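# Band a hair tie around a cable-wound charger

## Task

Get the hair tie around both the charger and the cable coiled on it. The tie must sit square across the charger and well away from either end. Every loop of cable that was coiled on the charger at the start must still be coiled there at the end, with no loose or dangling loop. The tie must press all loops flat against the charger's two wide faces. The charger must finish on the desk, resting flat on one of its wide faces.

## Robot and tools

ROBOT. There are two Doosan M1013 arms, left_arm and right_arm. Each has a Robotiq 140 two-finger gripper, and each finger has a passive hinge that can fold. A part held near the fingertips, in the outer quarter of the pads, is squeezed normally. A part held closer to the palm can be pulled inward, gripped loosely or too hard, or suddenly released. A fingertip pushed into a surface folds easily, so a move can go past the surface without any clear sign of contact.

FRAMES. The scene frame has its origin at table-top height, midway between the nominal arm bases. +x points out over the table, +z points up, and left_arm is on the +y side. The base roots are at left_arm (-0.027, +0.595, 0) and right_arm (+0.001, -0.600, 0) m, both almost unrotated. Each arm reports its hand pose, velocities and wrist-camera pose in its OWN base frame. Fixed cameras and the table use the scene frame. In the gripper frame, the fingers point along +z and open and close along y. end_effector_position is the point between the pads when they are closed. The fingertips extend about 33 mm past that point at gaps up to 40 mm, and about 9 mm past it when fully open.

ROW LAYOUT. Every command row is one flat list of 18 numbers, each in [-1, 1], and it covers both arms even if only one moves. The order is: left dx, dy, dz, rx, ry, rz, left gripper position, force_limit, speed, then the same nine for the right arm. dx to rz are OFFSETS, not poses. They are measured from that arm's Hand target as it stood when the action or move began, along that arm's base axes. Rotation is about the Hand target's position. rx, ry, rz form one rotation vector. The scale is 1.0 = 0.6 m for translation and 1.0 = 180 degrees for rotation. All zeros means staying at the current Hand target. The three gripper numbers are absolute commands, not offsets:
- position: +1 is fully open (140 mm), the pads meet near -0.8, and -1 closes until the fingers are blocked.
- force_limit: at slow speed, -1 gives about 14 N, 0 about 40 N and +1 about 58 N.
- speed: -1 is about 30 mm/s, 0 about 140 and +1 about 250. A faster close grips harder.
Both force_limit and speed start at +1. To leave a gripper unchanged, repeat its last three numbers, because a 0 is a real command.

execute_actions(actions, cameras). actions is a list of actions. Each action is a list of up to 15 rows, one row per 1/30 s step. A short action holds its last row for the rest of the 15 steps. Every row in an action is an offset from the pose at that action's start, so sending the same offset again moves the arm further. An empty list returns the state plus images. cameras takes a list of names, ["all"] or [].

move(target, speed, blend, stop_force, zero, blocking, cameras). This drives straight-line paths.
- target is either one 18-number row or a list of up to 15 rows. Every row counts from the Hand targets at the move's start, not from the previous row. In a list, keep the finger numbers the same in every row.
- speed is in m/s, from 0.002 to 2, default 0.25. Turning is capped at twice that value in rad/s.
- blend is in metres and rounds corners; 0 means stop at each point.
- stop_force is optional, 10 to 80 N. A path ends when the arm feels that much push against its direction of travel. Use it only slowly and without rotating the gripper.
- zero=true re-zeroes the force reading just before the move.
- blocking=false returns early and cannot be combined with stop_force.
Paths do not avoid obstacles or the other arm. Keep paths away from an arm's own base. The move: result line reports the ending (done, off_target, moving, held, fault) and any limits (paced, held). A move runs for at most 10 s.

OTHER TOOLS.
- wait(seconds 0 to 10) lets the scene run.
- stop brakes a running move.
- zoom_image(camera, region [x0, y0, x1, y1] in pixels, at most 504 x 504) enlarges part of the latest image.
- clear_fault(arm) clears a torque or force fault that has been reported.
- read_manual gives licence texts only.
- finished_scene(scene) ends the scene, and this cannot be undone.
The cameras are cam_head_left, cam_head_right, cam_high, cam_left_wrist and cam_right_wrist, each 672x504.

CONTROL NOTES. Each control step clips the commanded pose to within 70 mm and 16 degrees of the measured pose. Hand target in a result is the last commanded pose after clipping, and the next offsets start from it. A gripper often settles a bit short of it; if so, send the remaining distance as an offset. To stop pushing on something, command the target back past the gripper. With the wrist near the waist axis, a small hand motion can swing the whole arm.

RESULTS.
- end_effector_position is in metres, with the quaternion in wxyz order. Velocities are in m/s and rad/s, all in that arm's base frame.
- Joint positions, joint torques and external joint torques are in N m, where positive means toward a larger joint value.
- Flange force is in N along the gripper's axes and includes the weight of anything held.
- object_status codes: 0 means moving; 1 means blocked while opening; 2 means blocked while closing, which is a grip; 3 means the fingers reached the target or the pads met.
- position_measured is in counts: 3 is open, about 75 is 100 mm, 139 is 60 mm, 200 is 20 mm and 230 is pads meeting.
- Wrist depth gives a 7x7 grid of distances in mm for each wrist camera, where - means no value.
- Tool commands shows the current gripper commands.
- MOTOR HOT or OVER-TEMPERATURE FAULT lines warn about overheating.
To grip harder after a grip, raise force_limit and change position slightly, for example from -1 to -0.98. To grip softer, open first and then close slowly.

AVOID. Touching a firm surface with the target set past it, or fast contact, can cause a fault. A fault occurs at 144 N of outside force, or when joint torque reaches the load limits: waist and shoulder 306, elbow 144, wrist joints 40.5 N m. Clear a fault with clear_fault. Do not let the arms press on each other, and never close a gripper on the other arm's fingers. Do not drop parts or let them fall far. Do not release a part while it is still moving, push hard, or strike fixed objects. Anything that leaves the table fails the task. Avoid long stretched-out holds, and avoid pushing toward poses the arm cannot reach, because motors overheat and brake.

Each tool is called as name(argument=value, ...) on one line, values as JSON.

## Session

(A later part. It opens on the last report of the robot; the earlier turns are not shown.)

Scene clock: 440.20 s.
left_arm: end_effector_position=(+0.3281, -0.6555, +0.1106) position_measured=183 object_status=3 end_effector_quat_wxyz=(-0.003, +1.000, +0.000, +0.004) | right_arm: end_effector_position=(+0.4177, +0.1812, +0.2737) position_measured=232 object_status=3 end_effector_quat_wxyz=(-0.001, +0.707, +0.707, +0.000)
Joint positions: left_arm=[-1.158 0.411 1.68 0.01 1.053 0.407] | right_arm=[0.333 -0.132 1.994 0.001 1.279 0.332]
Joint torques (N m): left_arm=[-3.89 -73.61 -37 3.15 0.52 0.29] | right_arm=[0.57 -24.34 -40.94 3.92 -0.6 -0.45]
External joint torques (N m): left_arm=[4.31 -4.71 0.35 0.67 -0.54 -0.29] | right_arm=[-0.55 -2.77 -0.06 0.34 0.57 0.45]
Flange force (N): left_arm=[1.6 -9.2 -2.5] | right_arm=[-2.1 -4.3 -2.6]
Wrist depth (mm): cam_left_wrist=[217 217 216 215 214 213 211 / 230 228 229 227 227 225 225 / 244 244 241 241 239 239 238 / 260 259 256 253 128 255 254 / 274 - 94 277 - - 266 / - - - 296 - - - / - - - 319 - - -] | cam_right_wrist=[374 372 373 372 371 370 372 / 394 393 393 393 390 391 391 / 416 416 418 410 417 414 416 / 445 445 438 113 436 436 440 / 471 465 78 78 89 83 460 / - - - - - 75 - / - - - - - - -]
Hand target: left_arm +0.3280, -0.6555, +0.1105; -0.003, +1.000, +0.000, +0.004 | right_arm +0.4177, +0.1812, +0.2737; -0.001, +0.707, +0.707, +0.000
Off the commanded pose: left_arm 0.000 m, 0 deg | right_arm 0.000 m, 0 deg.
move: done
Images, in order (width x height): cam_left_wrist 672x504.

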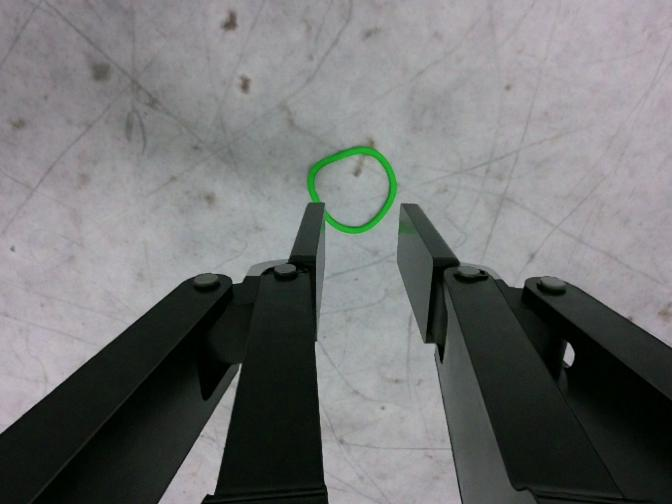

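move(target=[[0,-0.0317,-0.07,0,0,0,-0.43,-0.2,-0.5,0,0,0,0,0,0,-1,-1,-0.5],[0,-0.0317,-0.1235,0,0,0,-0.43,-0.2,-0.5,0,0,0,0,0,0,-1,-1,-0.5]], speed=[0.1,0.03])

move(target=[0,0,0,0,0,0,-1,0,-1,0,0,0,0,0,0,-1,-1,-0.5])

wait(seconds=0.8, cameras=["cam_left_wrist"])

move(target=[0,0,0.25,0,0,0,-1,0,-1,0,0,0,0,0,0,-1,-1,-0.5], speed=0.12, cameras=["all"])

Scene clock: 451.60 s.
left_arm: end_effector_position=(+0.3280, -0.6745, +0.0365) position_measured=183 object_status=3 end_effector_quat_wxyz=(-0.003, +1.000, +0.000, +0.004) | right_arm: end_effector_position=(+0.4177, +0.1812, +0.2737) position_measured=232 object_status=3 end_effector_quat_wxyz=(-0.001, +0.707, +0.707, +0.000)
Joint positions: left_arm=[-1.168 0.5 1.698 0.011 0.947 0.396] | right_arm=[0.333 -0.132 1.994 0.001 1.279 0.332]
Joint torques (N m): left_arm=[-2.84 -81.24 -34.72 3.07 0.35 0.34] | right_arm=[0.58 -23.92 -40.86 3.96 -0.51 -0.43]
External joint torques (N m): left_arm=[2.9 -2.97 0.28 0.52 -0.39 -0.34] | right_arm=[-0.63 -2.96 -0.1 0.28 0.48 0.43]
Flange force (N): left_arm=[1.1 -5.7 -2.0] | right_arm=[-2.4 -4.5 -2.6]
Wrist depth (mm): cam_left_wrist=[152 151 150 150 149 149 148 / 160 160 158 158 158 159 158 / 170 168 169 168 167 167 166 / 182 180 178 177 155 177 177 / 192 - 94 192 - - 187 / - - - 207 - - - / - - - 224 - - -] | cam_right_wrist=[375 374 374 372 371 368 370 / 396 392 392 394 394 392 390 / 419 416 417 411 416 416 413 / 449 443 440 113 433 438 448 / 468 460 78 78 89 83 459 / - - - - - 75 - / - - - - - - -]
Hand target: left_arm +0.3280, -0.6745, +0.0364; -0.003, +1.000, +0.000, +0.004 | right_arm +0.4177, +0.1812, +0.2737; -0.001, +0.707, +0.707, +0.000
Off the commanded pose: left_arm 0.000 m, 0 deg | right_arm 0.000 m, 0 deg.
move: done

Scene clock: 452.93 s.
left_arm: end_effector_position=(+0.3280, -0.6745, +0.0364) position_measured=232 object_status=0 end_effector_quat_wxyz=(-0.003, +1.000, +0.000, +0.004) | right_arm: end_effector_position=(+0.4177, +0.1812, +0.2737) position_measured=232 object_status=3 end_effector_quat_wxyz=(-0.001, +0.707, +0.707, +0.000)
Joint positions: left_arm=[-1.168 0.5 1.698 0.011 0.947 0.396] | right_arm=[0.333 -0.132 1.994 0.001 1.279 0.332]
Joint torques (N m): left_arm=[-2.75 -62.5 -23.28 3.1 0.36 0.3] | right_arm=[0.46 -24.06 -40.82 3.92 -0.48 -0.41]
External joint torques (N m): left_arm=[2.77 -21.4 -10.75 0.45 -0.37 -0.3] | right_arm=[-0.37 -3.34 -0.22 0.35 0.46 0.41]
Flange force (N): left_arm=[1.0 -6.0 -26.5] | right_arm=[-2.1 -5.1 -2.9]
Wrist depth (mm): cam_left_wrist=[151 151 150 150 150 149 148 / 160 159 158 158 158 159 158 / 171 168 169 167 168 167 166 / 181 181 179 175 174 178 177 / 195 189 - - - 93 190 / - - - - - - - / - - - - - - -] | cam_right_wrist=[374 373 372 372 374 369 368 / 395 394 394 394 389 393 392 / 419 419 416 409 414 416 413 / 445 445 439 113 435 435 442 / 469 460 78 78 89 83 454 / - - - - - 75 - / - - - - - - -]
Hand target: left_arm +0.3280, -0.6745, +0.0364; -0.003, +1.000, +0.000, +0.004 | right_arm +0.4177, +0.1812, +0.2737; -0.001, +0.707, +0.707, +0.000
Off the commanded pose: left_arm 0.000 m, 0 deg | right_arm 0.000 m, 0 deg.
move: done

Scene clock: 453.73 s.
left_arm: end_effector_position=(+0.3280, -0.6745, +0.0364) position_measured=232 object_status=3 end_effector_quat_wxyz=(-0.003, +1.000, +0.000, +0.004) | right_arm: end_effector_position=(+0.4177, +0.1812, +0.2737) position_measured=232 object_status=3 end_effector_quat_wxyz=(-0.001, +0.707, +0.707, +0.000)
Joint positions: left_arm=[-1.168 0.5 1.698 0.011 0.947 0.396] | right_arm=[0.333 -0.132 1.994 0.001 1.279 0.332]
Joint torques (N m): left_arm=[-2.74 -62.52 -23.38 3.07 0.38 0.33] | right_arm=[0.61 -24.03 -40.84 3.9 -0.49 -0.46]
External joint torques (N m): left_arm=[2.6 -21.44 -10.84 0.49 -0.4 -0.33] | right_arm=[-0.59 -3.27 -0.21 0.36 0.47 0.46]
Flange force (N): left_arm=[0.8 -5.8 -26.6] | right_arm=[-2.4 -4.8 -2.9]
Wrist depth (mm): cam_left_wrist=[151 151 150 150 150 149 148 / 160 160 157 159 158 159 158 / 170 168 169 167 168 166 166 / 182 181 179 175 175 177 177 / 195 190 - - - 93 189 / - - - - - - - / - - - - - - -] | cam_right_wrist=[374 374 372 371 370 372 372 / 396 394 395 393 392 393 390 / 416 414 419 411 414 416 414 / 447 445 439 113 437 436 446 / 472 463 78 78 89 83 460 / - - - - - 75 - / - - - - - - -]
Hand target: left_arm +0.3280, -0.6745, +0.0364; -0.003, +1.000, +0.000, +0.004 | right_arm +0.4177, +0.1812, +0.2737; -0.001, +0.707, +0.707, +0.000
Tool commands: left_gripper/position=-1.0 left_gripper/force_limit=+0.0 left_gripper/speed=-1.0 right_gripper/position=-1.0 right_gripper/force_limit=-1.0 right_gripper/speed=-0.5
Off the commanded pose: left_arm 0.000 m, 0 deg | right_arm 0.000 m, 0 deg.
wait: 0.80 s; at rest by 0.17 s
Images, in order (width x height): cam_left_wrist 672x504.

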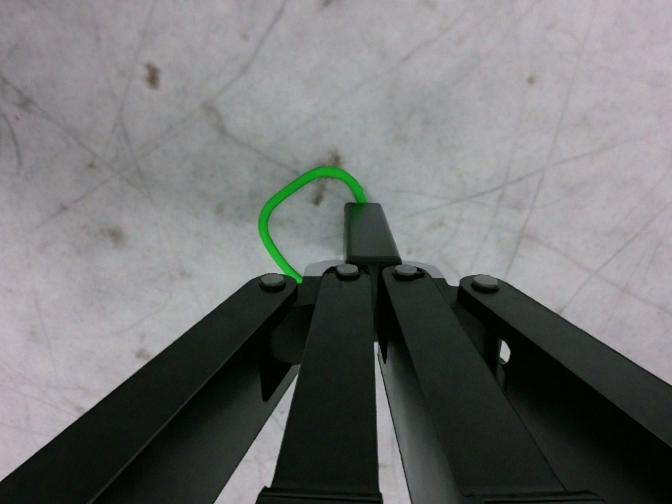

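Scene clock: 455.37 s.
left_arm: end_effector_position=(+0.3280, -0.6745, +0.1864) position_measured=232 object_status=3 end_effector_quat_wxyz=(-0.003, +1.000, +0.000, +0.004) | right_arm: end_effector_position=(+0.4177, +0.1812, +0.2737) position_measured=232 object_status=3 end_effector_quat_wxyz=(-0.001, +0.707, +0.707, +0.000)
Joint positions: left_arm=[-1.168 0.382 1.571 0.009 1.191 0.399] | right_arm=[0.333 -0.132 1.994 0.001 1.279 0.332]
Joint torques (N m): left_arm=[-3.08 -74.74 -39.42 3.58 0.41 0.35] | right_arm=[0.4 -24.22 -40.86 3.91 -0.49 -0.41]
External joint torques (N m): left_arm=[3.02 -3.19 0.23 0.5 -0.44 -0.35] | right_arm=[-0.37 -3.04 -0.14 0.34 0.47 0.41]
Flange force (N): left_arm=[0.9 -6.4 -0.9] | right_arm=[-1.9 -4.7 -2.7]
Wrist depth (mm): cam_left_wrist=[283 284 283 279 280 278 276 / 302 299 298 296 295 295 293 / 320 318 317 312 314 311 312 / 340 339 334 332 330 331 332 / 364 358 - - - 93 352 / - - - - - - - / - - - - - - -] | cam_right_wrist=[374 372 370 372 372 372 372 / 396 394 393 393 394 390 390 / 416 421 416 410 414 414 416 / 445 447 436 111 434 434 442 / 470 463 78 78 89 83 456 / - - - - - 75 - / - - - - - - -]
Hand target: left_arm +0.3280, -0.6745, +0.1864; -0.003, +1.000, +0.000, +0.004 | right_arm +0.4177, +0.1812, +0.2737; -0.001, +0.707, +0.707, +0.000
Off the commanded pose: left_arm 0.000 m, 0 deg | right_arm 0.000 m, 0 deg.
move: done

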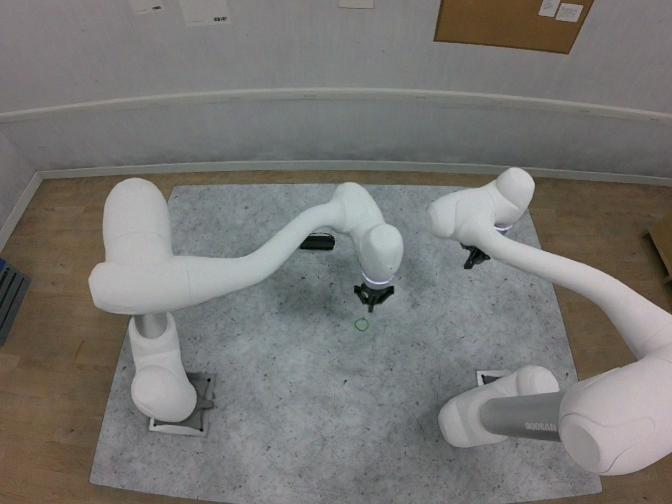

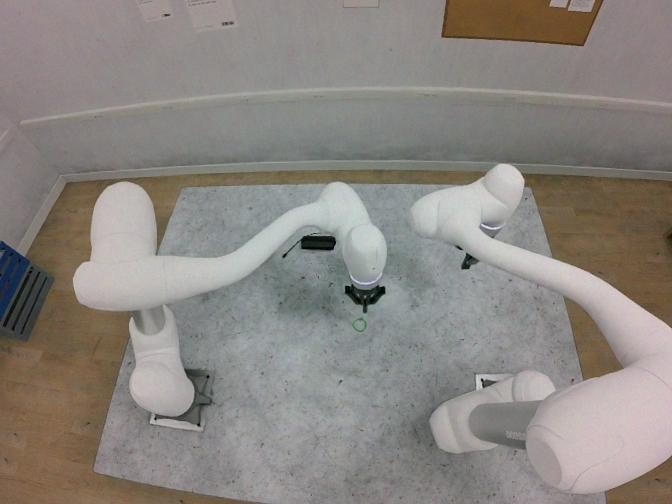

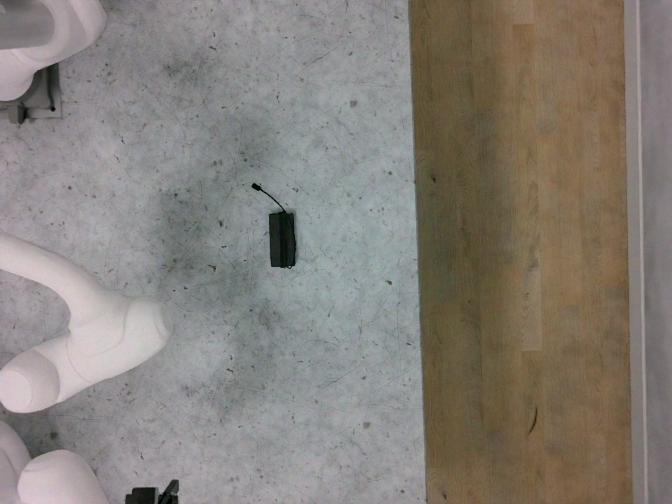

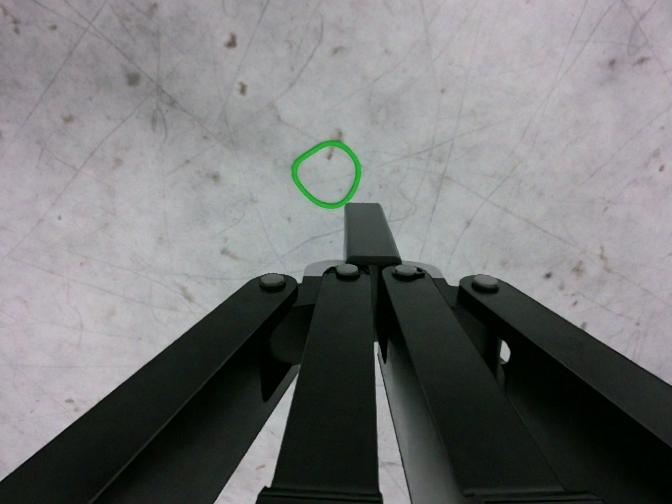

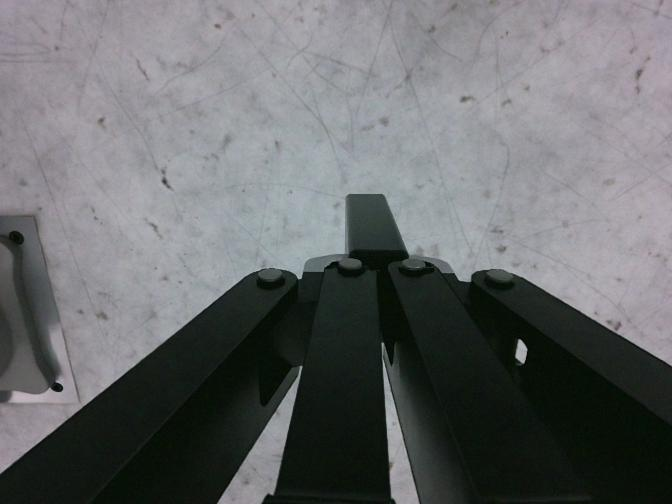

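move(target=[[0.2,0.25,0.15,0,0,-0.25,-1,0,-1,0,0,0,0,0,0,-1,-1,-0.5],[0.6,0.42,0.03,0,0,-0.5,0.35,0,-1,0,0,0,0,0,0,-1,-1,-0.5]], speed=0.3, blend=0.03)

move(target=[[0,0,0,0,0,0,0.35,0,-1,-0.2128,0.6047,-0.2,0,0,0,-1,-1,-0.5],[0,0,0,0,0,0,0.35,0,-1,-0.2128,0.6047,-0.345,0,0,0,-1,-1,-0.5]], speed=0.25, blend=0.03, cameras=["cam_right_wrist","cam_left_wrist"])

Scene clock: 493.30 s.
left_arm: end_effector_position=(+0.6880, -0.4225, +0.2044) position_measured=85 object_status=0 end_effector_quat_wxyz=(+0.000, +0.707, -0.707, +0.005) | right_arm: end_effector_position=(+0.4177, +0.1812, +0.2737) position_measured=232 object_status=3 end_effector_quat_wxyz=(-0.001, +0.707, +0.707, +0.000)
Joint positions: left_arm=[-0.592 0.454 1.43 -0.003 1.248 2.55] | right_arm=[0.333 -0.132 1.994 0.001 1.279 0.332]
Joint torques (N m): left_arm=[-2.72 -82.51 -40.38 3.57 0.49 0.31] | right_arm=[0.58 -24.11 -40.77 3.94 -0.51 -0.43]
External joint torques (N m): left_arm=[2.68 -3.19 0.31 0.5 -0.55 -0.31] | right_arm=[-0.59 -3.03 -0.18 0.31 0.49 0.43]
Flange force (N): left_arm=[-5.6 3.6 -0.4] | right_arm=[-2.3 -4.5 -2.8]
Wrist depth (mm): cam_left_wrist=[301 300 298 279 295 294 291 / 318 317 314 298 313 311 310 / 337 336 335 313 330 329 329 / 359 350 151 353 352 153 346 / - - 381 380 380 119 85 / - - 411 408 402 403 - / - - 445 439 436 - -] | cam_right_wrist=[373 372 373 371 371 372 373 / 398 394 394 392 392 391 391 / 418 422 417 408 416 415 414 / 447 443 440 113 435 433 441 / 465 459 78 78 89 83 457 / - - - - - 75 - / - - - - - - -]
Hand target: left_arm +0.6880, -0.4225, +0.2044; +0.000, +0.707, -0.707, +0.005 | right_arm +0.4177, +0.1812, +0.2737; -0.001, +0.707, +0.707, +0.000
Off the commanded pose: left_arm 0.000 m, 0 deg | right_arm 0.000 m, 0 deg.
move: done

Scene clock: 495.73 s.
left_arm: end_effector_position=(+0.6880, -0.4225, +0.2044) position_measured=85 object_status=3 end_effector_quat_wxyz=(+0.000, +0.707, -0.707, +0.005) | right_arm: end_effector_position=(+0.2901, +0.5441, +0.0668) position_measured=232 object_status=3 end_effector_quat_wxyz=(-0.001, +0.707, +0.707, +0.000)
Joint positions: left_arm=[-0.592 0.454 1.43 -0.003 1.248 2.55] | right_arm=[1.025 0.29 1.951 0.001 0.899 1.024]
Joint torques (N m): left_arm=[-2.89 -82.42 -40.48 3.55 0.44 0.27] | right_arm=[0.51 -60.41 -33.56 3.18 -0.52 -0.43]
External joint torques (N m): left_arm=[2.82 -3.41 0.25 0.52 -0.5 -0.27] | right_arm=[-0.46 -3.39 -0.01 0.29 0.47 0.43]
Flange force (N): left_arm=[-5.9 3.6 -0.7] | right_arm=[-3.9 -2.0 -4.5]
Wrist depth (mm): cam_left_wrist=[300 301 296 274 295 294 292 / 316 318 314 308 313 312 311 / 338 337 333 307 332 330 329 / 360 351 151 354 352 153 351 / - - 380 381 379 119 85 / - - 409 408 406 401 - / - - 445 441 437 - -] | cam_right_wrist=[183 182 181 182 181 181 181 / 193 193 192 192 191 192 191 / 205 204 203 201 203 203 202 / 218 217 214 120 212 213 215 / 232 225 78 78 89 83 226 / - - - - - 75 - / - - - - - - -]
Hand target: left_arm +0.6880, -0.4225, +0.2044; +0.000, +0.707, -0.707, +0.005 | right_arm +0.2900, +0.5441, +0.0667; -0.001, +0.707, +0.707, +0.000
Off the commanded pose: left_arm 0.000 m, 0 deg | right_arm 0.000 m, 0 deg.
move: done
Images, in order (width x height): cam_left_wrist 672x504, cam_right_wrist 672x504.

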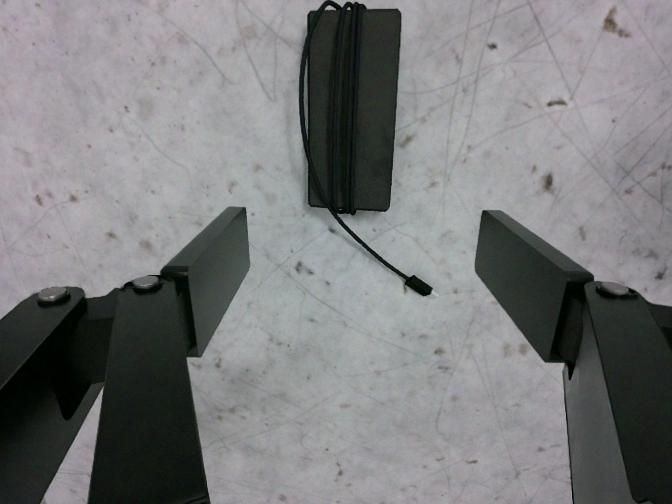

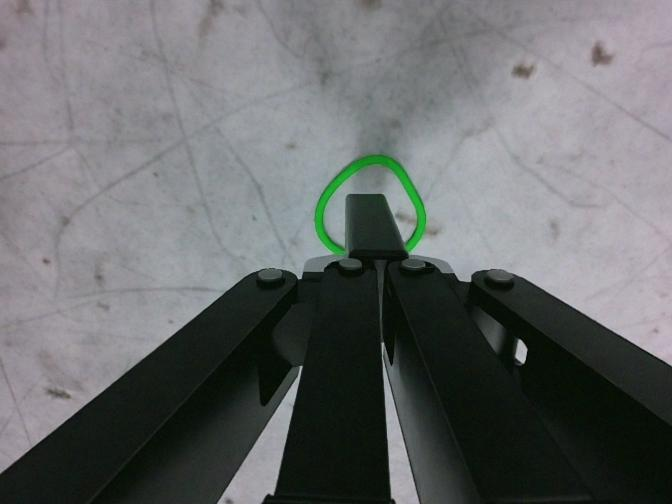

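move(target=[0,0,0,0,0,0,0.35,0,-1,0.002,-0.001,-0.05,0,0,0,-1,-1,-0.5], speed=0.06)

move(target=[0,0,0,0,0,0,0.35,0,-1,0,0,-0.012,0,0,0,-1,-1,-0.5], speed=0.002, stop_force=10)

Scene clock: 500.90 s.
left_arm: end_effector_position=(+0.6880, -0.4225, +0.2044) position_measured=85 object_status=3 end_effector_quat_wxyz=(+0.000, +0.707, -0.707, +0.005) | right_arm: end_effector_position=(+0.2912, +0.5435, +0.0367) position_measured=232 object_status=3 end_effector_quat_wxyz=(-0.001, +0.707, +0.707, +0.000)
Joint positions: left_arm=[-0.592 0.454 1.43 -0.003 1.248 2.55] | right_arm=[1.022 0.324 1.973 0.001 0.844 1.022]
Joint torques (N m): left_arm=[-3.09 -82.08 -40.52 3.56 0.45 0.31] | right_arm=[0.33 -61.93 -32.47 3.03 -0.59 -0.43]
External joint torques (N m): left_arm=[2.61 -3.48 0.45 0.49 -0.51 -0.31] | right_arm=[-0.27 -4 0.37 0.28 0.54 0.43]
Flange force (N): left_arm=[-5.9 4.2 -0.5] | right_arm=[-4.8 -2.9 -5.4]
Wrist depth (mm): cam_left_wrist=[299 296 298 277 296 294 291 / 318 319 316 291 311 310 309 / 336 335 336 314 330 330 329 / 360 349 151 356 353 153 348 / - - 380 382 380 119 85 / - - 408 408 404 402 - / - - 442 441 437 - -] | cam_right_wrist=[154 155 155 154 154 154 154 / 164 163 163 162 164 163 162 / 174 173 173 171 172 172 172 / 185 185 182 120 179 181 183 / 195 192 78 78 89 83 190 / - - - - - 75 - / - - - - - - -]
Hand target: left_arm +0.6880, -0.4225, +0.2044; +0.000, +0.707, -0.707, +0.005 | right_arm +0.2912, +0.5435, +0.0367; -0.001, +0.707, +0.707, +0.000
Off the commanded pose: left_arm 0.000 m, 0 deg | right_arm 0.000 m, 0 deg.
move: done

Scene clock: 503.73 s.
left_arm: end_effector_position=(+0.6880, -0.4225, +0.2044) position_measured=85 object_status=3 end_effector_quat_wxyz=(+0.000, +0.707, -0.707, +0.005) | right_arm: end_effector_position=(+0.2912, +0.5435, +0.0322) position_measured=232 object_status=3 end_effector_quat_wxyz=(-0.001, +0.707, +0.707, +0.000)
Joint positions: left_arm=[-0.592 0.454 1.43 -0.003 1.248 2.55] | right_arm=[1.022 0.329 1.976 0.001 0.836 1.022]
Joint torques (N m): left_arm=[-2.99 -82.72 -40.58 3.58 0.45 0.32] | right_arm=[0.15 -53.93 -28.31 2.94 -1.95 -0.42]
External joint torques (N m): left_arm=[2.8 -3.28 0.22 0.5 -0.52 -0.32] | right_arm=[-0.35 -12.07 -3.57 0.34 1.9 0.42]
Flange force (N): left_arm=[-5.7 3.4 -0.6] | right_arm=[-6.7 -3.7 -20.1]
Wrist depth (mm): cam_left_wrist=[301 300 297 285 295 293 294 / 317 316 313 290 313 310 308 / 337 336 334 312 332 328 327 / 359 350 151 357 353 153 349 / - - 379 379 374 119 85 / - - 408 406 405 402 - / - - 446 438 438 - -] | cam_right_wrist=[150 151 150 150 150 150 151 / 159 159 159 159 158 158 158 / 169 169 168 166 168 167 167 / 181 179 177 120 174 176 178 / 192 187 78 78 89 83 185 / - - - - - 75 - / - - - - - - -]
Hand target: left_arm +0.6880, -0.4225, +0.2044; +0.000, +0.707, -0.707, +0.005 | right_arm +0.2912, +0.5435, +0.0322; -0.001, +0.707, +0.707, +0.000 (not the last commanded pose)
Off the commanded pose: left_arm 0.000 m, 0 deg | right_arm 0.003 m, 0 deg.
move: contact (right_arm)

move(target=[[0,0,0,0,0,0,0.35,0,-1,0,0,0.001,0,0,0,-1,-1,-0.5],[0,0,0,0,0,0,0.35,0,-1,0,0,0.001,0,0,0,-0.516,1,-0.9],[0,0,0,0,0,0,0.35,0,-1,0,0,0.0006,0,0,0,-0.444,1,-0.9],[0,0,0,0,0,0,0.35,0,-1,0,0,0.0001,0,0,0,-0.372,1,-0.9]], speed=0.01, cameras=["cam_right_wrist"])

Scene clock: 512.00 s.
left_arm: end_effector_position=(+0.6880, -0.4225, +0.2044) position_measured=85 object_status=3 end_effector_quat_wxyz=(+0.000, +0.707, -0.707, +0.005) | right_arm: end_effector_position=(+0.2912, +0.5435, +0.0323) position_measured=176 object_status=3 end_effector_quat_wxyz=(-0.001, +0.707, +0.707, +0.000)
Joint positions: left_arm=[-0.592 0.454 1.43 -0.003 1.248 2.55] | right_arm=[1.022 0.329 1.976 0.001 0.836 1.022]
Joint torques (N m): left_arm=[-2.86 -82.18 -40.65 3.52 0.51 0.31] | right_arm=[0.69 -61.9 -30.98 3.01 -0.45 -0.48]
External joint torques (N m): left_arm=[2.75 -3.31 0.76 0.52 -0.55 -0.31] | right_arm=[-0.68 -4 -0.83 0.27 0.4 0.48]
Flange force (N): left_arm=[-6.4 4.6 0.0] | right_arm=[-3.1 -1.3 -6.0]
Wrist depth (mm): cam_left_wrist=[299 300 299 271 295 294 293 / - 318 317 309 312 310 309 / 338 338 334 322 332 330 330 / 360 348 152 355 353 153 350 / - - 381 380 376 119 85 / - - 411 403 406 401 - / - - 444 439 439 - -] | cam_right_wrist=[149 150 150 150 150 150 151 / 159 159 159 159 158 158 158 / 169 169 168 166 168 168 167 / 182 179 174 177 153 174 178 / - 89 78 188 189 79 84 / - 72 - 204 204 - 73 / - - - 221 220 - -]
Hand target: left_arm +0.6880, -0.4225, +0.2044; +0.000, +0.707, -0.707, +0.005 | right_arm +0.2912, +0.5435, +0.0323; -0.001, +0.707, +0.707, +0.000
Off the commanded pose: left_arm 0.000 m, 0 deg | right_arm 0.000 m, 0 deg.
move: done
Images, in order (width x height): cam_right_wrist 672x504.

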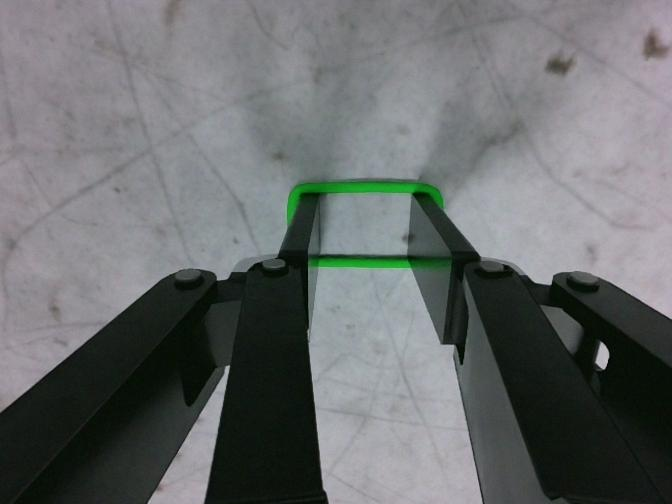

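move(target=[[0,0,0,0,0,0,0.35,0,-1,0,0,-0.0012,0,0,0,-0.372,1,-0.9],[0,0,0,0,0,0,0.35,0,-1,0,0,-0.0012,0,0,0,-0.3,1,-0.9],[0,0,0,0,0,0,0.35,0,-1,0,0,-0.002,0,0,0,-0.23,1,-0.9],[0,0,0,0,0,0,0.35,0,-1,0,0,-0.003,0,0,0,-0.155,1,-0.9]], speed=0.01, cameras=["cam_right_wrist"])

zoom_image(camera="cam_right_wrist", region=[200, 130, 540, 400])

Scene clock: 521.50 s.
left_arm: end_effector_position=(+0.6880, -0.4225, +0.2044) position_measured=85 object_status=3 end_effector_quat_wxyz=(+0.000, +0.707, -0.707, +0.005) | right_arm: end_effector_position=(+0.2912, +0.5434, +0.0304) position_measured=148 object_status=3 end_effector_quat_wxyz=(-0.001, +0.707, +0.707, +0.000)
Joint positions: left_arm=[-0.592 0.454 1.43 -0.003 1.248 2.55] | right_arm=[1.022 0.331 1.977 0.001 0.833 1.022]
Joint torques (N m): left_arm=[-3.09 -82.19 -40.57 3.61 0.39 0.34] | right_arm=[0.18 -59.74 -29.56 3.01 -0.54 -0.4]
External joint torques (N m): left_arm=[2.99 -3.74 0.28 0.47 -0.46 -0.34] | right_arm=[-0.25 -6.16 -2.1 0.25 0.49 0.4]
Flange force (N): left_arm=[-6.3 4.0 -0.9] | right_arm=[-3.1 -1.9 -9.6]
Wrist depth (mm): cam_left_wrist=[300 301 299 282 295 295 292 / 320 318 316 292 311 311 310 / 337 336 334 309 330 332 329 / 360 349 151 355 354 153 350 / - - 381 382 376 118 85 / - - 408 407 408 402 - / - - 446 439 438 - -] | cam_right_wrist=[149 149 149 148 148 148 148 / 158 157 157 156 157 156 156 / 167 167 166 164 164 165 166 / 178 176 118 175 172 172 175 / - 93 89 188 188 84 90 / - - - 203 202 - 63 / - - - 218 218 - -]
Hand target: left_arm +0.6880, -0.4225, +0.2044; +0.000, +0.707, -0.707, +0.005 | right_arm +0.2912, +0.5435, +0.0305; -0.001, +0.707, +0.707, +0.000
Off the commanded pose: left_arm 0.000 m, 0 deg | right_arm 0.000 m, 0 deg.
move: done
Images, in order (width x height): cam_right_wrist 672x504.

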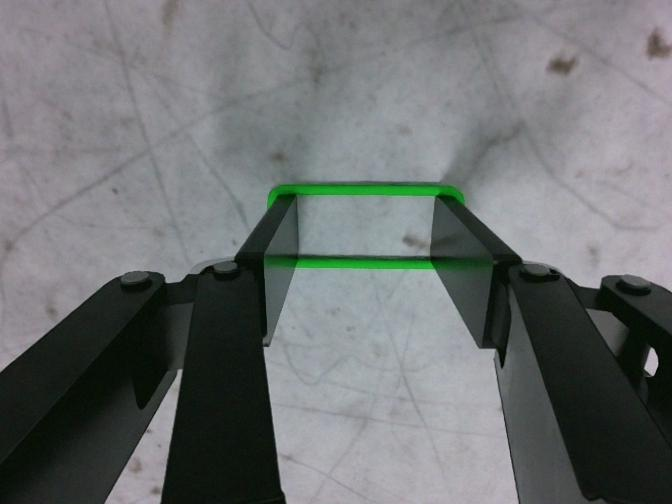

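Scaled by 1.482 from the camera's 672x504 image, which has a finer 960x720 frame.

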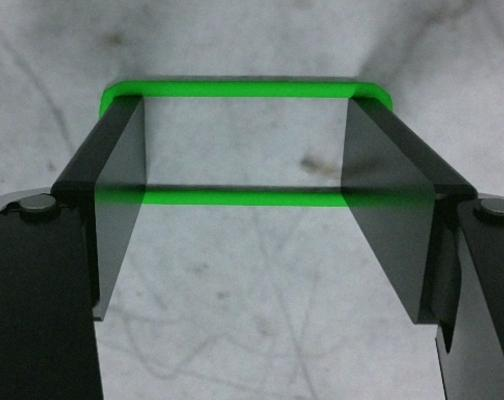

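move(target=[[0,0,0,0,0,0,0.35,0,-1,0,0,-0.0016,0,0,0,-0.155,1,-0.9],[0,0,0,0,0,0,0.35,0,-1,0,0,-0.0016,0,0,0,-0.08,1,-0.9],[0,0,0,0,0,0,0.35,0,-1,0,0,-0.003,0,0,0,-0.08,1,-0.9]], speed=0.01)

move(target=[0,0,0,0,0,0,0.35,0,-1,0,0,0.05,0,0,0,-0.08,1,-0.9], speed=0.02, cameras=["cam_right_wrist"])

zoom_image(camera="cam_right_wrist", region=[200, 130, 540, 400])

Scene clock: 529.47 s.
left_arm: end_effector_position=(+0.6880, -0.4225, +0.2044) position_measured=85 object_status=3 end_effector_quat_wxyz=(+0.000, +0.707, -0.707, +0.005) | right_arm: end_effector_position=(+0.2913, +0.5435, +0.0287) position_measured=139 object_status=3 end_effector_quat_wxyz=(-0.001, +0.707, +0.707, +0.000)
Joint positions: left_arm=[-0.592 0.454 1.43 -0.003 1.248 2.55] | right_arm=[1.022 0.333 1.978 0.001 0.829 1.022]
Joint torques (N m): left_arm=[-2.81 -82.55 -40.46 3.58 0.48 0.34] | right_arm=[2.17 -50.96 -24.09 3.71 -0.73 -0.5]
External joint torques (N m): left_arm=[3.08 -3.18 0.37 0.5 -0.53 -0.34] | right_arm=[-2.13 -15.32 -7.55 -0.45 0.68 0.5]
Flange force (N): left_arm=[-6.1 3.4 -0.4] | right_arm=[-5.6 0.0 -24.4]
Wrist depth (mm): cam_left_wrist=[302 300 299 281 294 294 292 / 317 316 314 288 311 307 310 / 338 335 335 310 330 334 328 / 360 351 151 356 351 153 350 / - - 382 379 374 111 85 / - - 413 410 403 - - / - - 441 443 437 - -] | cam_right_wrist=[148 148 147 147 147 147 146 / 156 156 156 156 155 155 155 / 166 165 163 165 163 164 164 / 177 173 126 175 172 166 172 / - 92 89 187 187 90 90 / - - 200 200 200 - 63 / - - - 217 215 - -]
Hand target: left_arm +0.6880, -0.4225, +0.2044; +0.000, +0.707, -0.707, +0.005 | right_arm +0.2912, +0.5435, +0.0287; -0.001, +0.707, +0.707, +0.000
Off the commanded pose: left_arm 0.000 m, 0 deg | right_arm 0.000 m, 0 deg.
move: done

Scene clock: 531.23 s.
left_arm: end_effector_position=(+0.6880, -0.4225, +0.2044) position_measured=85 object_status=3 end_effector_quat_wxyz=(+0.000, +0.707, -0.707, +0.005) | right_arm: end_effector_position=(+0.2912, +0.5435, +0.0586) position_measured=139 object_status=3 end_effector_quat_wxyz=(-0.001, +0.707, +0.707, +0.000)
Joint positions: left_arm=[-0.592 0.454 1.43 -0.003 1.248 2.55] | right_arm=[1.022 0.299 1.957 0.001 0.885 1.022]
Joint torques (N m): left_arm=[-2.86 -81.91 -40.44 3.56 0.47 0.31] | right_arm=[0.56 -60.93 -32.92 3.11 -0.33 -0.39]
External joint torques (N m): left_arm=[3.01 -3.87 0.28 0.51 -0.53 -0.31] | right_arm=[-0.58 -3.2 -0.16 0.3 0.28 0.39]
Flange force (N): left_arm=[-6.5 4.2 -0.8] | right_arm=[-3.5 -1.6 -4.2]
Wrist depth (mm): cam_left_wrist=[300 299 299 279 296 295 292 / 317 317 315 292 313 313 310 / 338 335 334 305 328 330 330 / 360 350 151 355 - 153 349 / - - 382 379 380 119 85 / - - 412 409 405 402 - / - - 442 439 438 - -] | cam_right_wrist=[175 175 175 173 174 174 173 / 187 185 184 184 183 183 183 / 197 196 195 195 193 193 194 / 209 206 120 207 207 197 204 / - 93 89 221 222 90 91 / - - 237 238 236 - 63 / - - - 256 257 - -]
Hand target: left_arm +0.6880, -0.4225, +0.2044; +0.000, +0.707, -0.707, +0.005 | right_arm +0.2912, +0.5435, +0.0587; -0.001, +0.707, +0.707, +0.000
Off the commanded pose: left_arm 0.000 m, 0 deg | right_arm 0.000 m, 0 deg.
move: done
Images, in order (width x height): cam_right_wrist 672x504.

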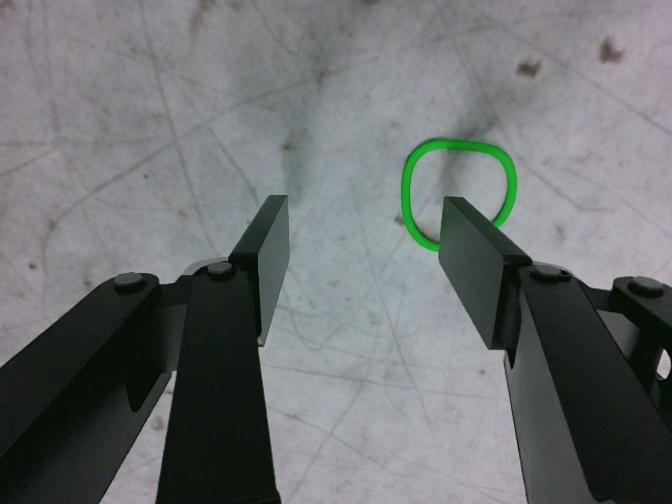

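Scaled by 1.482 from the camera's 672x504 image, which has a finer 960x720 frame.

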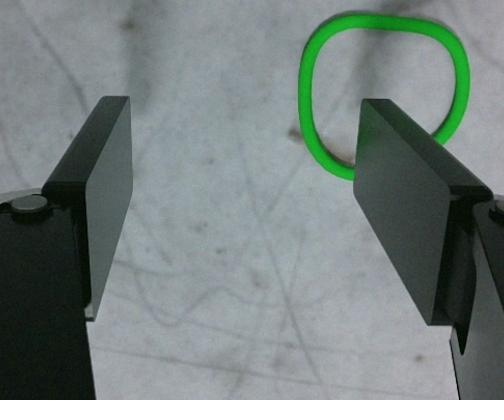

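move(target=[[0,0,0,0,0,0,0.35,0,-1,0,0,0.15,0,0,0,-1,-1,-0.5],[0,0,0,0,0,0,0.35,0,-1,0.2,-0.5,0.4,0,0,0,-1,-1,-0.5]], speed=0.25, blend=0.02)

move(target=[-0.537,-0.41,-0.13,0,0,0.5,-0.43,0,-1,0,0,0,0,0,0,-1,-1,-0.5], speed=0.3, cameras=["cam_left_wrist"])

Scene clock: 551.13 s.
left_arm: end_effector_position=(+0.6880, -0.4225, +0.2044) position_measured=85 object_status=3 end_effector_quat_wxyz=(+0.000, +0.707, -0.707, +0.005) | right_arm: end_effector_position=(+0.4112, +0.2435, +0.2987) position_measured=232 object_status=3 end_effector_quat_wxyz=(-0.001, +0.707, +0.707, +0.000)
Joint positions: left_arm=[-0.592 0.454 1.43 -0.003 1.248 2.55] | right_arm=[0.461 -0.105 1.925 0.001 1.321 0.461]
Joint torques (N m): left_arm=[-2.92 -82.26 -40.45 3.57 0.45 0.36] | right_arm=[0.69 -27.4 -41.3 3.97 -0.46 -0.4]
External joint torques (N m): left_arm=[2.92 -3.56 0.21 0.51 -0.52 -0.36] | right_arm=[-0.71 -2.52 -0.11 0.33 0.42 0.4]
Flange force (N): left_arm=[-6.0 3.7 -0.8] | right_arm=[-2.7 -3.3 -2.0]
Wrist depth (mm): cam_left_wrist=[300 298 297 276 296 294 292 / 318 315 317 303 310 310 310 / 340 336 336 310 334 331 330 / 359 349 151 357 355 153 350 / - - 378 376 378 119 85 / - - 411 405 405 402 - / - - 441 441 438 - -] | cam_right_wrist=[395 396 396 396 395 395 395 / 418 419 419 418 416 414 417 / 445 444 443 438 442 440 442 / 472 468 463 113 455 464 466 / 492 489 78 78 89 83 489 / - - - - - 75 - / - - - - - - -]
Hand target: left_arm +0.6880, -0.4225, +0.2044; +0.000, +0.707, -0.707, +0.005 | right_arm +0.4112, +0.2435, +0.2987; -0.001, +0.707, +0.707, +0.000
Off the commanded pose: left_arm 0.000 m, 0 deg | right_arm 0.000 m, 0 deg.
move: done

Scene clock: 554.30 s.
left_arm: end_effector_position=(+0.3659, -0.6685, +0.1265) position_measured=183 object_status=3 end_effector_quat_wxyz=(-0.003, +1.000, +0.000, +0.004) | right_arm: end_effector_position=(+0.4112, +0.2435, +0.2987) position_measured=232 object_status=3 end_effector_quat_wxyz=(-0.001, +0.707, +0.707, +0.000)
Joint positions: left_arm=[-1.119 0.44 1.603 0.01 1.1 0.447] | right_arm=[0.461 -0.105 1.925 0.001 1.321 0.461]
Joint torques (N m): left_arm=[-3.46 -78.58 -38.04 3.37 0.48 0.31] | right_arm=[0.29 -27.25 -41.15 3.95 -0.48 -0.46]
External joint torques (N m): left_arm=[3.45 -3.18 0.52 0.53 -0.5 -0.32] | right_arm=[-0.27 -3.37 -0.36 0.36 0.46 0.46]
Flange force (N): left_arm=[0.8 -7.2 -1.0] | right_arm=[-2.3 -4.6 -2.8]
Wrist depth (mm): cam_left_wrist=[230 231 229 230 229 227 225 / 244 244 242 242 241 239 238 / 260 259 258 256 256 256 253 / 278 276 271 270 127 270 270 / 294 - 94 294 - - 285 / - - - 315 - - - / - - - 337 - - -] | cam_right_wrist=[398 394 396 394 395 392 396 / 420 419 417 415 420 419 414 / 445 446 443 436 440 445 439 / 474 472 465 113 456 463 467 / 487 492 78 78 89 83 486 / - - - - - 75 - / - - - - - - -]
Hand target: left_arm +0.3658, -0.6685, +0.1264; -0.003, +1.000, +0.000, +0.004 | right_arm +0.4112, +0.2435, +0.2987; -0.001, +0.707, +0.707, +0.000
Off the commanded pose: left_arm 0.000 m, 0 deg | right_arm 0.000 m, 0 deg.
move: done
Images, in order (width x height): cam_left_wrist 672x504.

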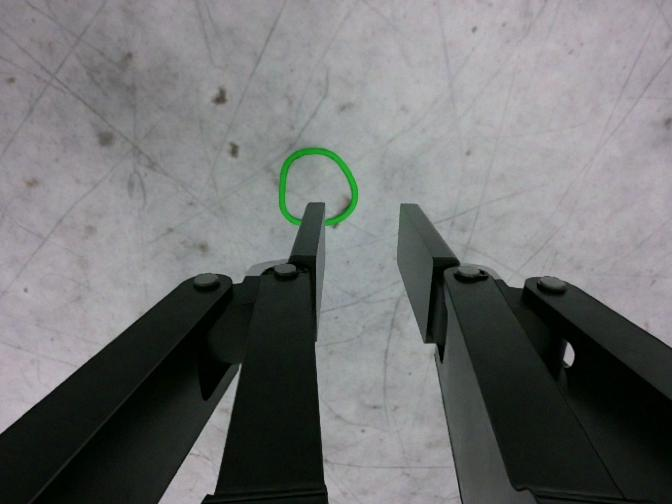

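move(target=[-0.0027,0.0043,-0.143,0,0,0,-0.43,0,-1,0,0,0,0,0,0,-1,-1,-0.5], speed=0.1)

move(target=[0,0,-0.01,0,0,0,-0.43,0,-1,0,0,0,0,0,0,-1,-1,-0.5], speed=0.003, stop_force=10)

Scene clock: 561.87 s.
left_arm: end_effector_position=(+0.3642, -0.6659, +0.0407) position_measured=183 object_status=3 end_effector_quat_wxyz=(-0.003, +1.000, +0.000, +0.004) | right_arm: end_effector_position=(+0.4112, +0.2435, +0.2987) position_measured=232 object_status=3 end_effector_quat_wxyz=(-0.001, +0.707, +0.707, +0.000)
Joint positions: left_arm=[-1.12 0.507 1.675 0.011 0.961 0.444] | right_arm=[0.461 -0.105 1.925 0.001 1.321 0.461]
Joint torques (N m): left_arm=[-2.89 -81.87 -34.91 3.19 0.46 0.4] | right_arm=[0.46 -27.28 -41.34 3.98 -0.53 -0.45]
External joint torques (N m): left_arm=[2.99 -3.1 0.55 0.39 -0.48 -0.4] | right_arm=[-0.47 -3.06 -0.19 0.33 0.5 0.45]
Flange force (N): left_arm=[0.3 -6.6 -1.7] | right_arm=[-2.5 -4.2 -2.5]
Wrist depth (mm): cam_left_wrist=[155 155 154 153 153 152 152 / 164 164 163 163 161 161 162 / 174 174 173 171 172 171 170 / 186 186 182 181 156 182 181 / 197 - 94 196 126 - 191 / - - - 212 - - - / - - - 229 - - -] | cam_right_wrist=[396 395 396 395 394 396 392 / 420 419 415 419 420 416 417 / 443 445 442 438 443 444 445 / 472 474 463 113 460 462 471 / 493 487 78 78 89 83 486 / - - - - - 75 - / - - - - - - -]
Hand target: left_arm +0.3642, -0.6659, +0.0406; -0.003, +1.000, +0.000, +0.004 | right_arm +0.4112, +0.2435, +0.2987; -0.001, +0.707, +0.707, +0.000
Off the commanded pose: left_arm 0.000 m, 0 deg | right_arm 0.000 m, 0 deg.
move: done

Scene clock: 564.50 s.
left_arm: end_effector_position=(+0.3642, -0.6659, +0.0346) position_measured=183 object_status=3 end_effector_quat_wxyz=(-0.003, +1.000, +0.000, +0.004) | right_arm: end_effector_position=(+0.4112, +0.2435, +0.2987) position_measured=232 object_status=3 end_effector_quat_wxyz=(-0.001, +0.707, +0.707, +0.000)
Joint positions: left_arm=[-1.12 0.513 1.679 0.011 0.951 0.444] | right_arm=[0.461 -0.105 1.925 0.001 1.321 0.461]
Joint torques (N m): left_arm=[-3.04 -82.32 -34.8 3.03 0.47 0.37] | right_arm=[0.57 -27.35 -41.34 3.96 -0.47 -0.43]
External joint torques (N m): left_arm=[3.24 -3.1 0.41 0.55 -0.5 -0.37] | right_arm=[-0.62 -2.74 -0.1 0.34 0.44 0.43]
Flange force (N): left_arm=[0.8 -6.4 -1.8] | right_arm=[-2.7 -3.7 -2.2]
Wrist depth (mm): cam_left_wrist=[151 149 147 150 147 147 146 / 158 158 157 157 156 157 155 / 169 166 165 166 165 165 163 / 179 179 176 175 155 175 175 / 190 - 94 190 - - 184 / - - - 205 - - - / - - - 220 - - -] | cam_right_wrist=[398 402 393 397 394 391 394 / 418 420 419 419 418 415 416 / 446 449 445 436 443 443 440 / 471 470 464 113 460 465 468 / 492 495 78 78 89 83 482 / - - - - - 75 - / - - - - - - -]
Hand target: left_arm +0.3642, -0.6659, +0.0346; -0.003, +1.000, +0.000, +0.004 | right_arm +0.4112, +0.2435, +0.2987; -0.001, +0.707, +0.707, +0.000
Off the commanded pose: left_arm 0.000 m, 0 deg | right_arm 0.000 m, 0 deg.
move: done

move(target=[0,0,0,0,0,0,-1,0,-1,0,0,0,0,0,0,-1,-1,-0.5])

wait(seconds=0.8, cameras=["cam_left_wrist"])

Scene clock: 568.87 s.
left_arm: end_effector_position=(+0.3642, -0.6659, +0.0346) position_measured=228 object_status=0 end_effector_quat_wxyz=(-0.003, +1.000, +0.000, +0.004) | right_arm: end_effector_position=(+0.4112, +0.2435, +0.2987) position_measured=232 object_status=3 end_effector_quat_wxyz=(-0.001, +0.707, +0.707, +0.000)
Joint positions: left_arm=[-1.12 0.513 1.679 0.011 0.951 0.444] | right_arm=[0.461 -0.105 1.925 0.001 1.321 0.461]
Joint torques (N m): left_arm=[-2.53 -79.58 -33.6 3.07 0.36 0.35] | right_arm=[0.46 -27.22 -41.34 3.97 -0.48 -0.42]
External joint torques (N m): left_arm=[2.37 -5.72 -0.7 0.5 -0.38 -0.35] | right_arm=[-0.42 -3.43 -0.23 0.34 0.45 0.42]
Flange force (N): left_arm=[-0.6 -6.8 -5.2] | right_arm=[-2.8 -4.7 -2.6]
Wrist depth (mm): cam_left_wrist=[151 149 147 150 148 147 146 / 158 158 157 157 156 157 155 / 168 166 167 166 165 165 164 / 180 179 176 173 174 176 175 / 193 187 - - - 93 185 / - - - - - - - / - - - - - - -] | cam_right_wrist=[395 396 396 396 396 393 393 / 422 420 421 419 418 416 414 / 443 443 442 437 443 441 442 / 474 468 465 113 457 467 469 / 494 494 78 78 89 83 484 / - - - - - 75 - / - - - - - - -]
Hand target: left_arm +0.3642, -0.6659, +0.0346; -0.003, +1.000, +0.000, +0.004 | right_arm +0.4112, +0.2435, +0.2987; -0.001, +0.707, +0.707, +0.000
Off the commanded pose: left_arm 0.000 m, 0 deg | right_arm 0.000 m, 0 deg.
move: done

Scene clock: 569.67 s.
left_arm: end_effector_position=(+0.3642, -0.6659, +0.0346) position_measured=228 object_status=2 end_effector_quat_wxyz=(-0.003, +1.000, +0.000, +0.004) | right_arm: end_effector_position=(+0.4112, +0.2435, +0.2987) position_measured=232 object_status=3 end_effector_quat_wxyz=(-0.001, +0.707, +0.707, +0.000)
Joint positions: left_arm=[-1.12 0.513 1.679 0.011 0.951 0.444] | right_arm=[0.461 -0.105 1.925 0.001 1.321 0.461]
Joint torques (N m): left_arm=[-3.05 -80.03 -33.54 3.06 0.39 0.3] | right_arm=[0.17 -27.45 -41.33 3.97 -0.49 -0.46]
External joint torques (N m): left_arm=[2.96 -5.11 -0.56 0.49 -0.4 -0.3] | right_arm=[-0.14 -3.14 -0.19 0.34 0.46 0.46]
Flange force (N): left_arm=[0.4 -6.7 -4.5] | right_arm=[-2.0 -4.7 -2.5]
Wrist depth (mm): cam_left_wrist=[151 149 147 150 148 147 146 / 158 158 157 157 156 157 155 / 168 166 167 166 166 165 164 / 180 179 176 173 174 176 175 / 193 187 - - - 93 185 / - - - - - - - / - - - - - - -] | cam_right_wrist=[396 400 393 395 396 392 396 / 419 418 418 417 415 417 416 / 447 443 444 438 440 442 442 / 474 473 462 113 457 464 467 / 490 490 78 78 89 83 483 / - - - - - 75 - / - - - - - - -]
Hand target: left_arm +0.3642, -0.6659, +0.0346; -0.003, +1.000, +0.000, +0.004 | right_arm +0.4112, +0.2435, +0.2987; -0.001, +0.707, +0.707, +0.000
Tool commands: left_gripper/position=-1.0 left_gripper/force_limit=+0.0 left_gripper/speed=-1.0 right_gripper/position=-1.0 right_gripper/force_limit=-1.0 right_gripper/speed=-0.5
Off the commanded pose: left_arm 0.000 m, 0 deg | right_arm 0.000 m, 0 deg.
wait: 0.80 s; at rest by 0.17 s
Images, in order (width x height): cam_left_wrist 672x504.

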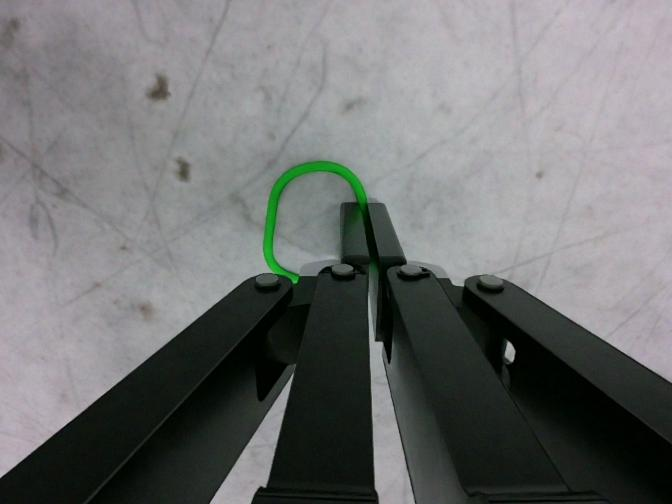

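move(target=[[0,0,0.2,0,0,0,-1,0,-1,0,0,0,0,0,0,-1,-1,-0.5],[0.19,0.15,0.44,-0.5,0,0,-1,0,-1,0,0,0,0,0,0,-1,-1,-0.5]], speed=0.3, blend=0.03, cameras=["all"])

Scene clock: 580.23 s.
left_arm: end_effector_position=(+0.4782, -0.5759, +0.2987) position_measured=228 object_status=2 end_effector_quat_wxyz=(+0.705, +0.709, +0.003, +0.002) | right_arm: end_effector_position=(+0.4112, +0.2435, +0.2987) position_measured=232 object_status=3 end_effector_quat_wxyz=(-0.001, +0.707, +0.707, +0.000)
Joint positions: left_arm=[-0.537 0.313 2.169 -2.014 1.243 2.554] | right_arm=[0.461 -0.105 1.925 0.001 1.321 0.461]
Joint torques (N m): left_arm=[-2.8 -54.3 -24.58 -2.8 2.73 0.36] | right_arm=[0.45 -27.45 -41.43 3.96 -0.51 -0.4]
External joint torques (N m): left_arm=[2.73 -2.04 0.19 0.2 -0.4 -0.31] | right_arm=[-0.36 -2.97 -0.04 0.34 0.48 0.4]
Flange force (N): left_arm=[0.5 4.1 -5.6] | right_arm=[-2.5 -4.3 -2.2]
Wrist depth (mm): cam_left_wrist=[401 563 1994 - - 2354 - / 401 566 911 - - - - / 405 569 878 472 487 463 438 / 366 625 845 - 3255 - 395 / 407 - - - - - 410 / - - - - - - - / - - - - - - -] | cam_right_wrist=[397 394 395 395 394 391 394 / 419 414 415 418 420 414 414 / 444 445 444 436 440 440 444 / 472 474 464 113 457 466 468 / 495 492 78 78 89 83 489 / - - - - - 75 - / - - - - - - -]
Hand target: left_arm +0.4782, -0.5759, +0.2986; +0.705, +0.709, +0.003, +0.002 | right_arm +0.4112, +0.2435, +0.2987; -0.001, +0.707, +0.707, +0.000
Off the commanded pose: left_arm 0.000 m, 0 deg | right_arm 0.000 m, 0 deg.
move: done

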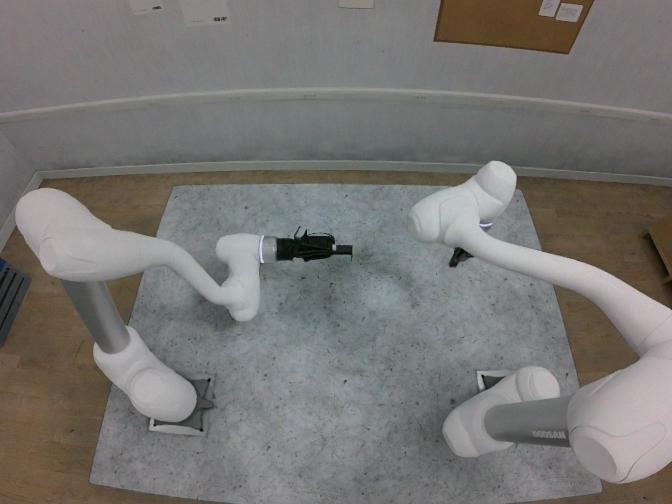

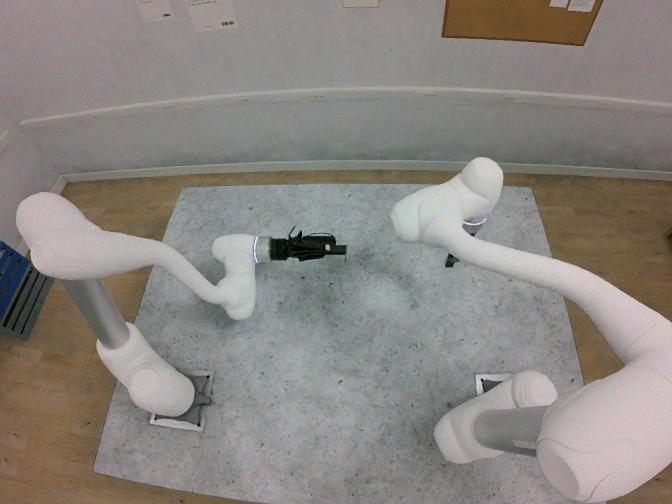

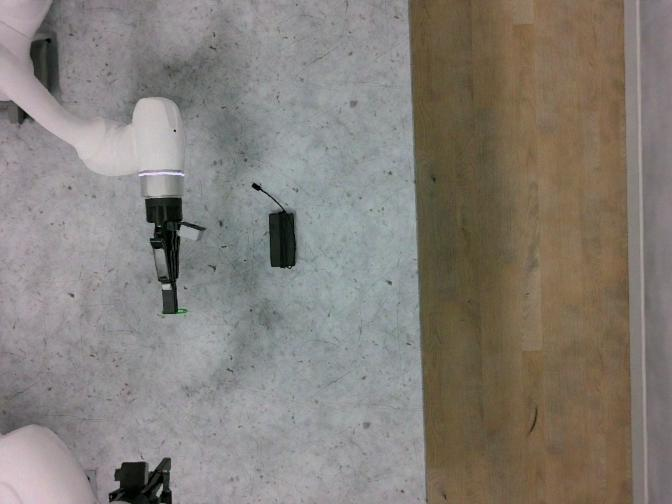

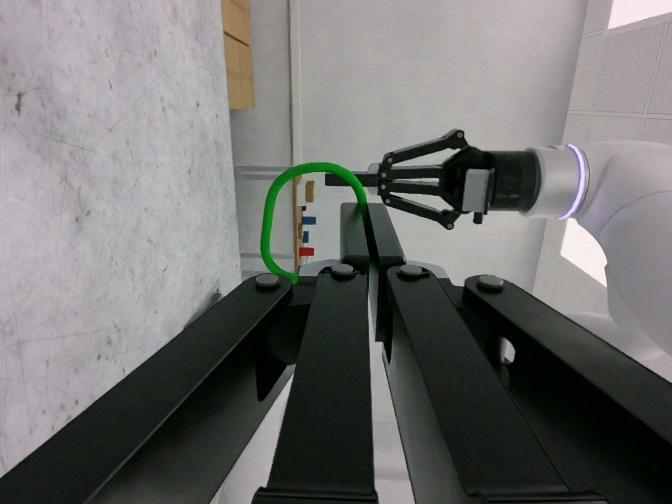

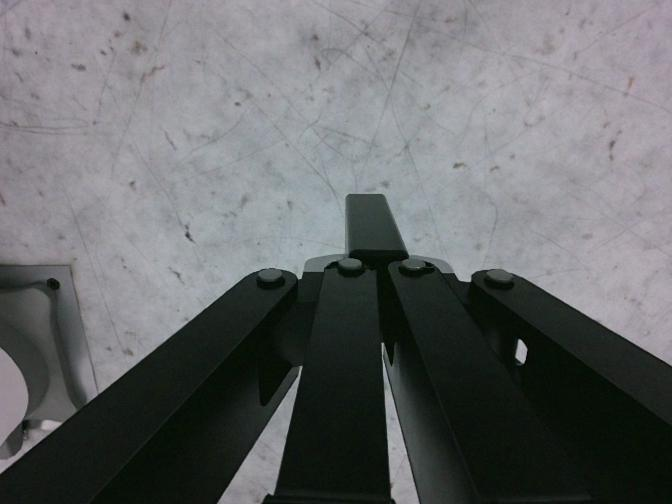

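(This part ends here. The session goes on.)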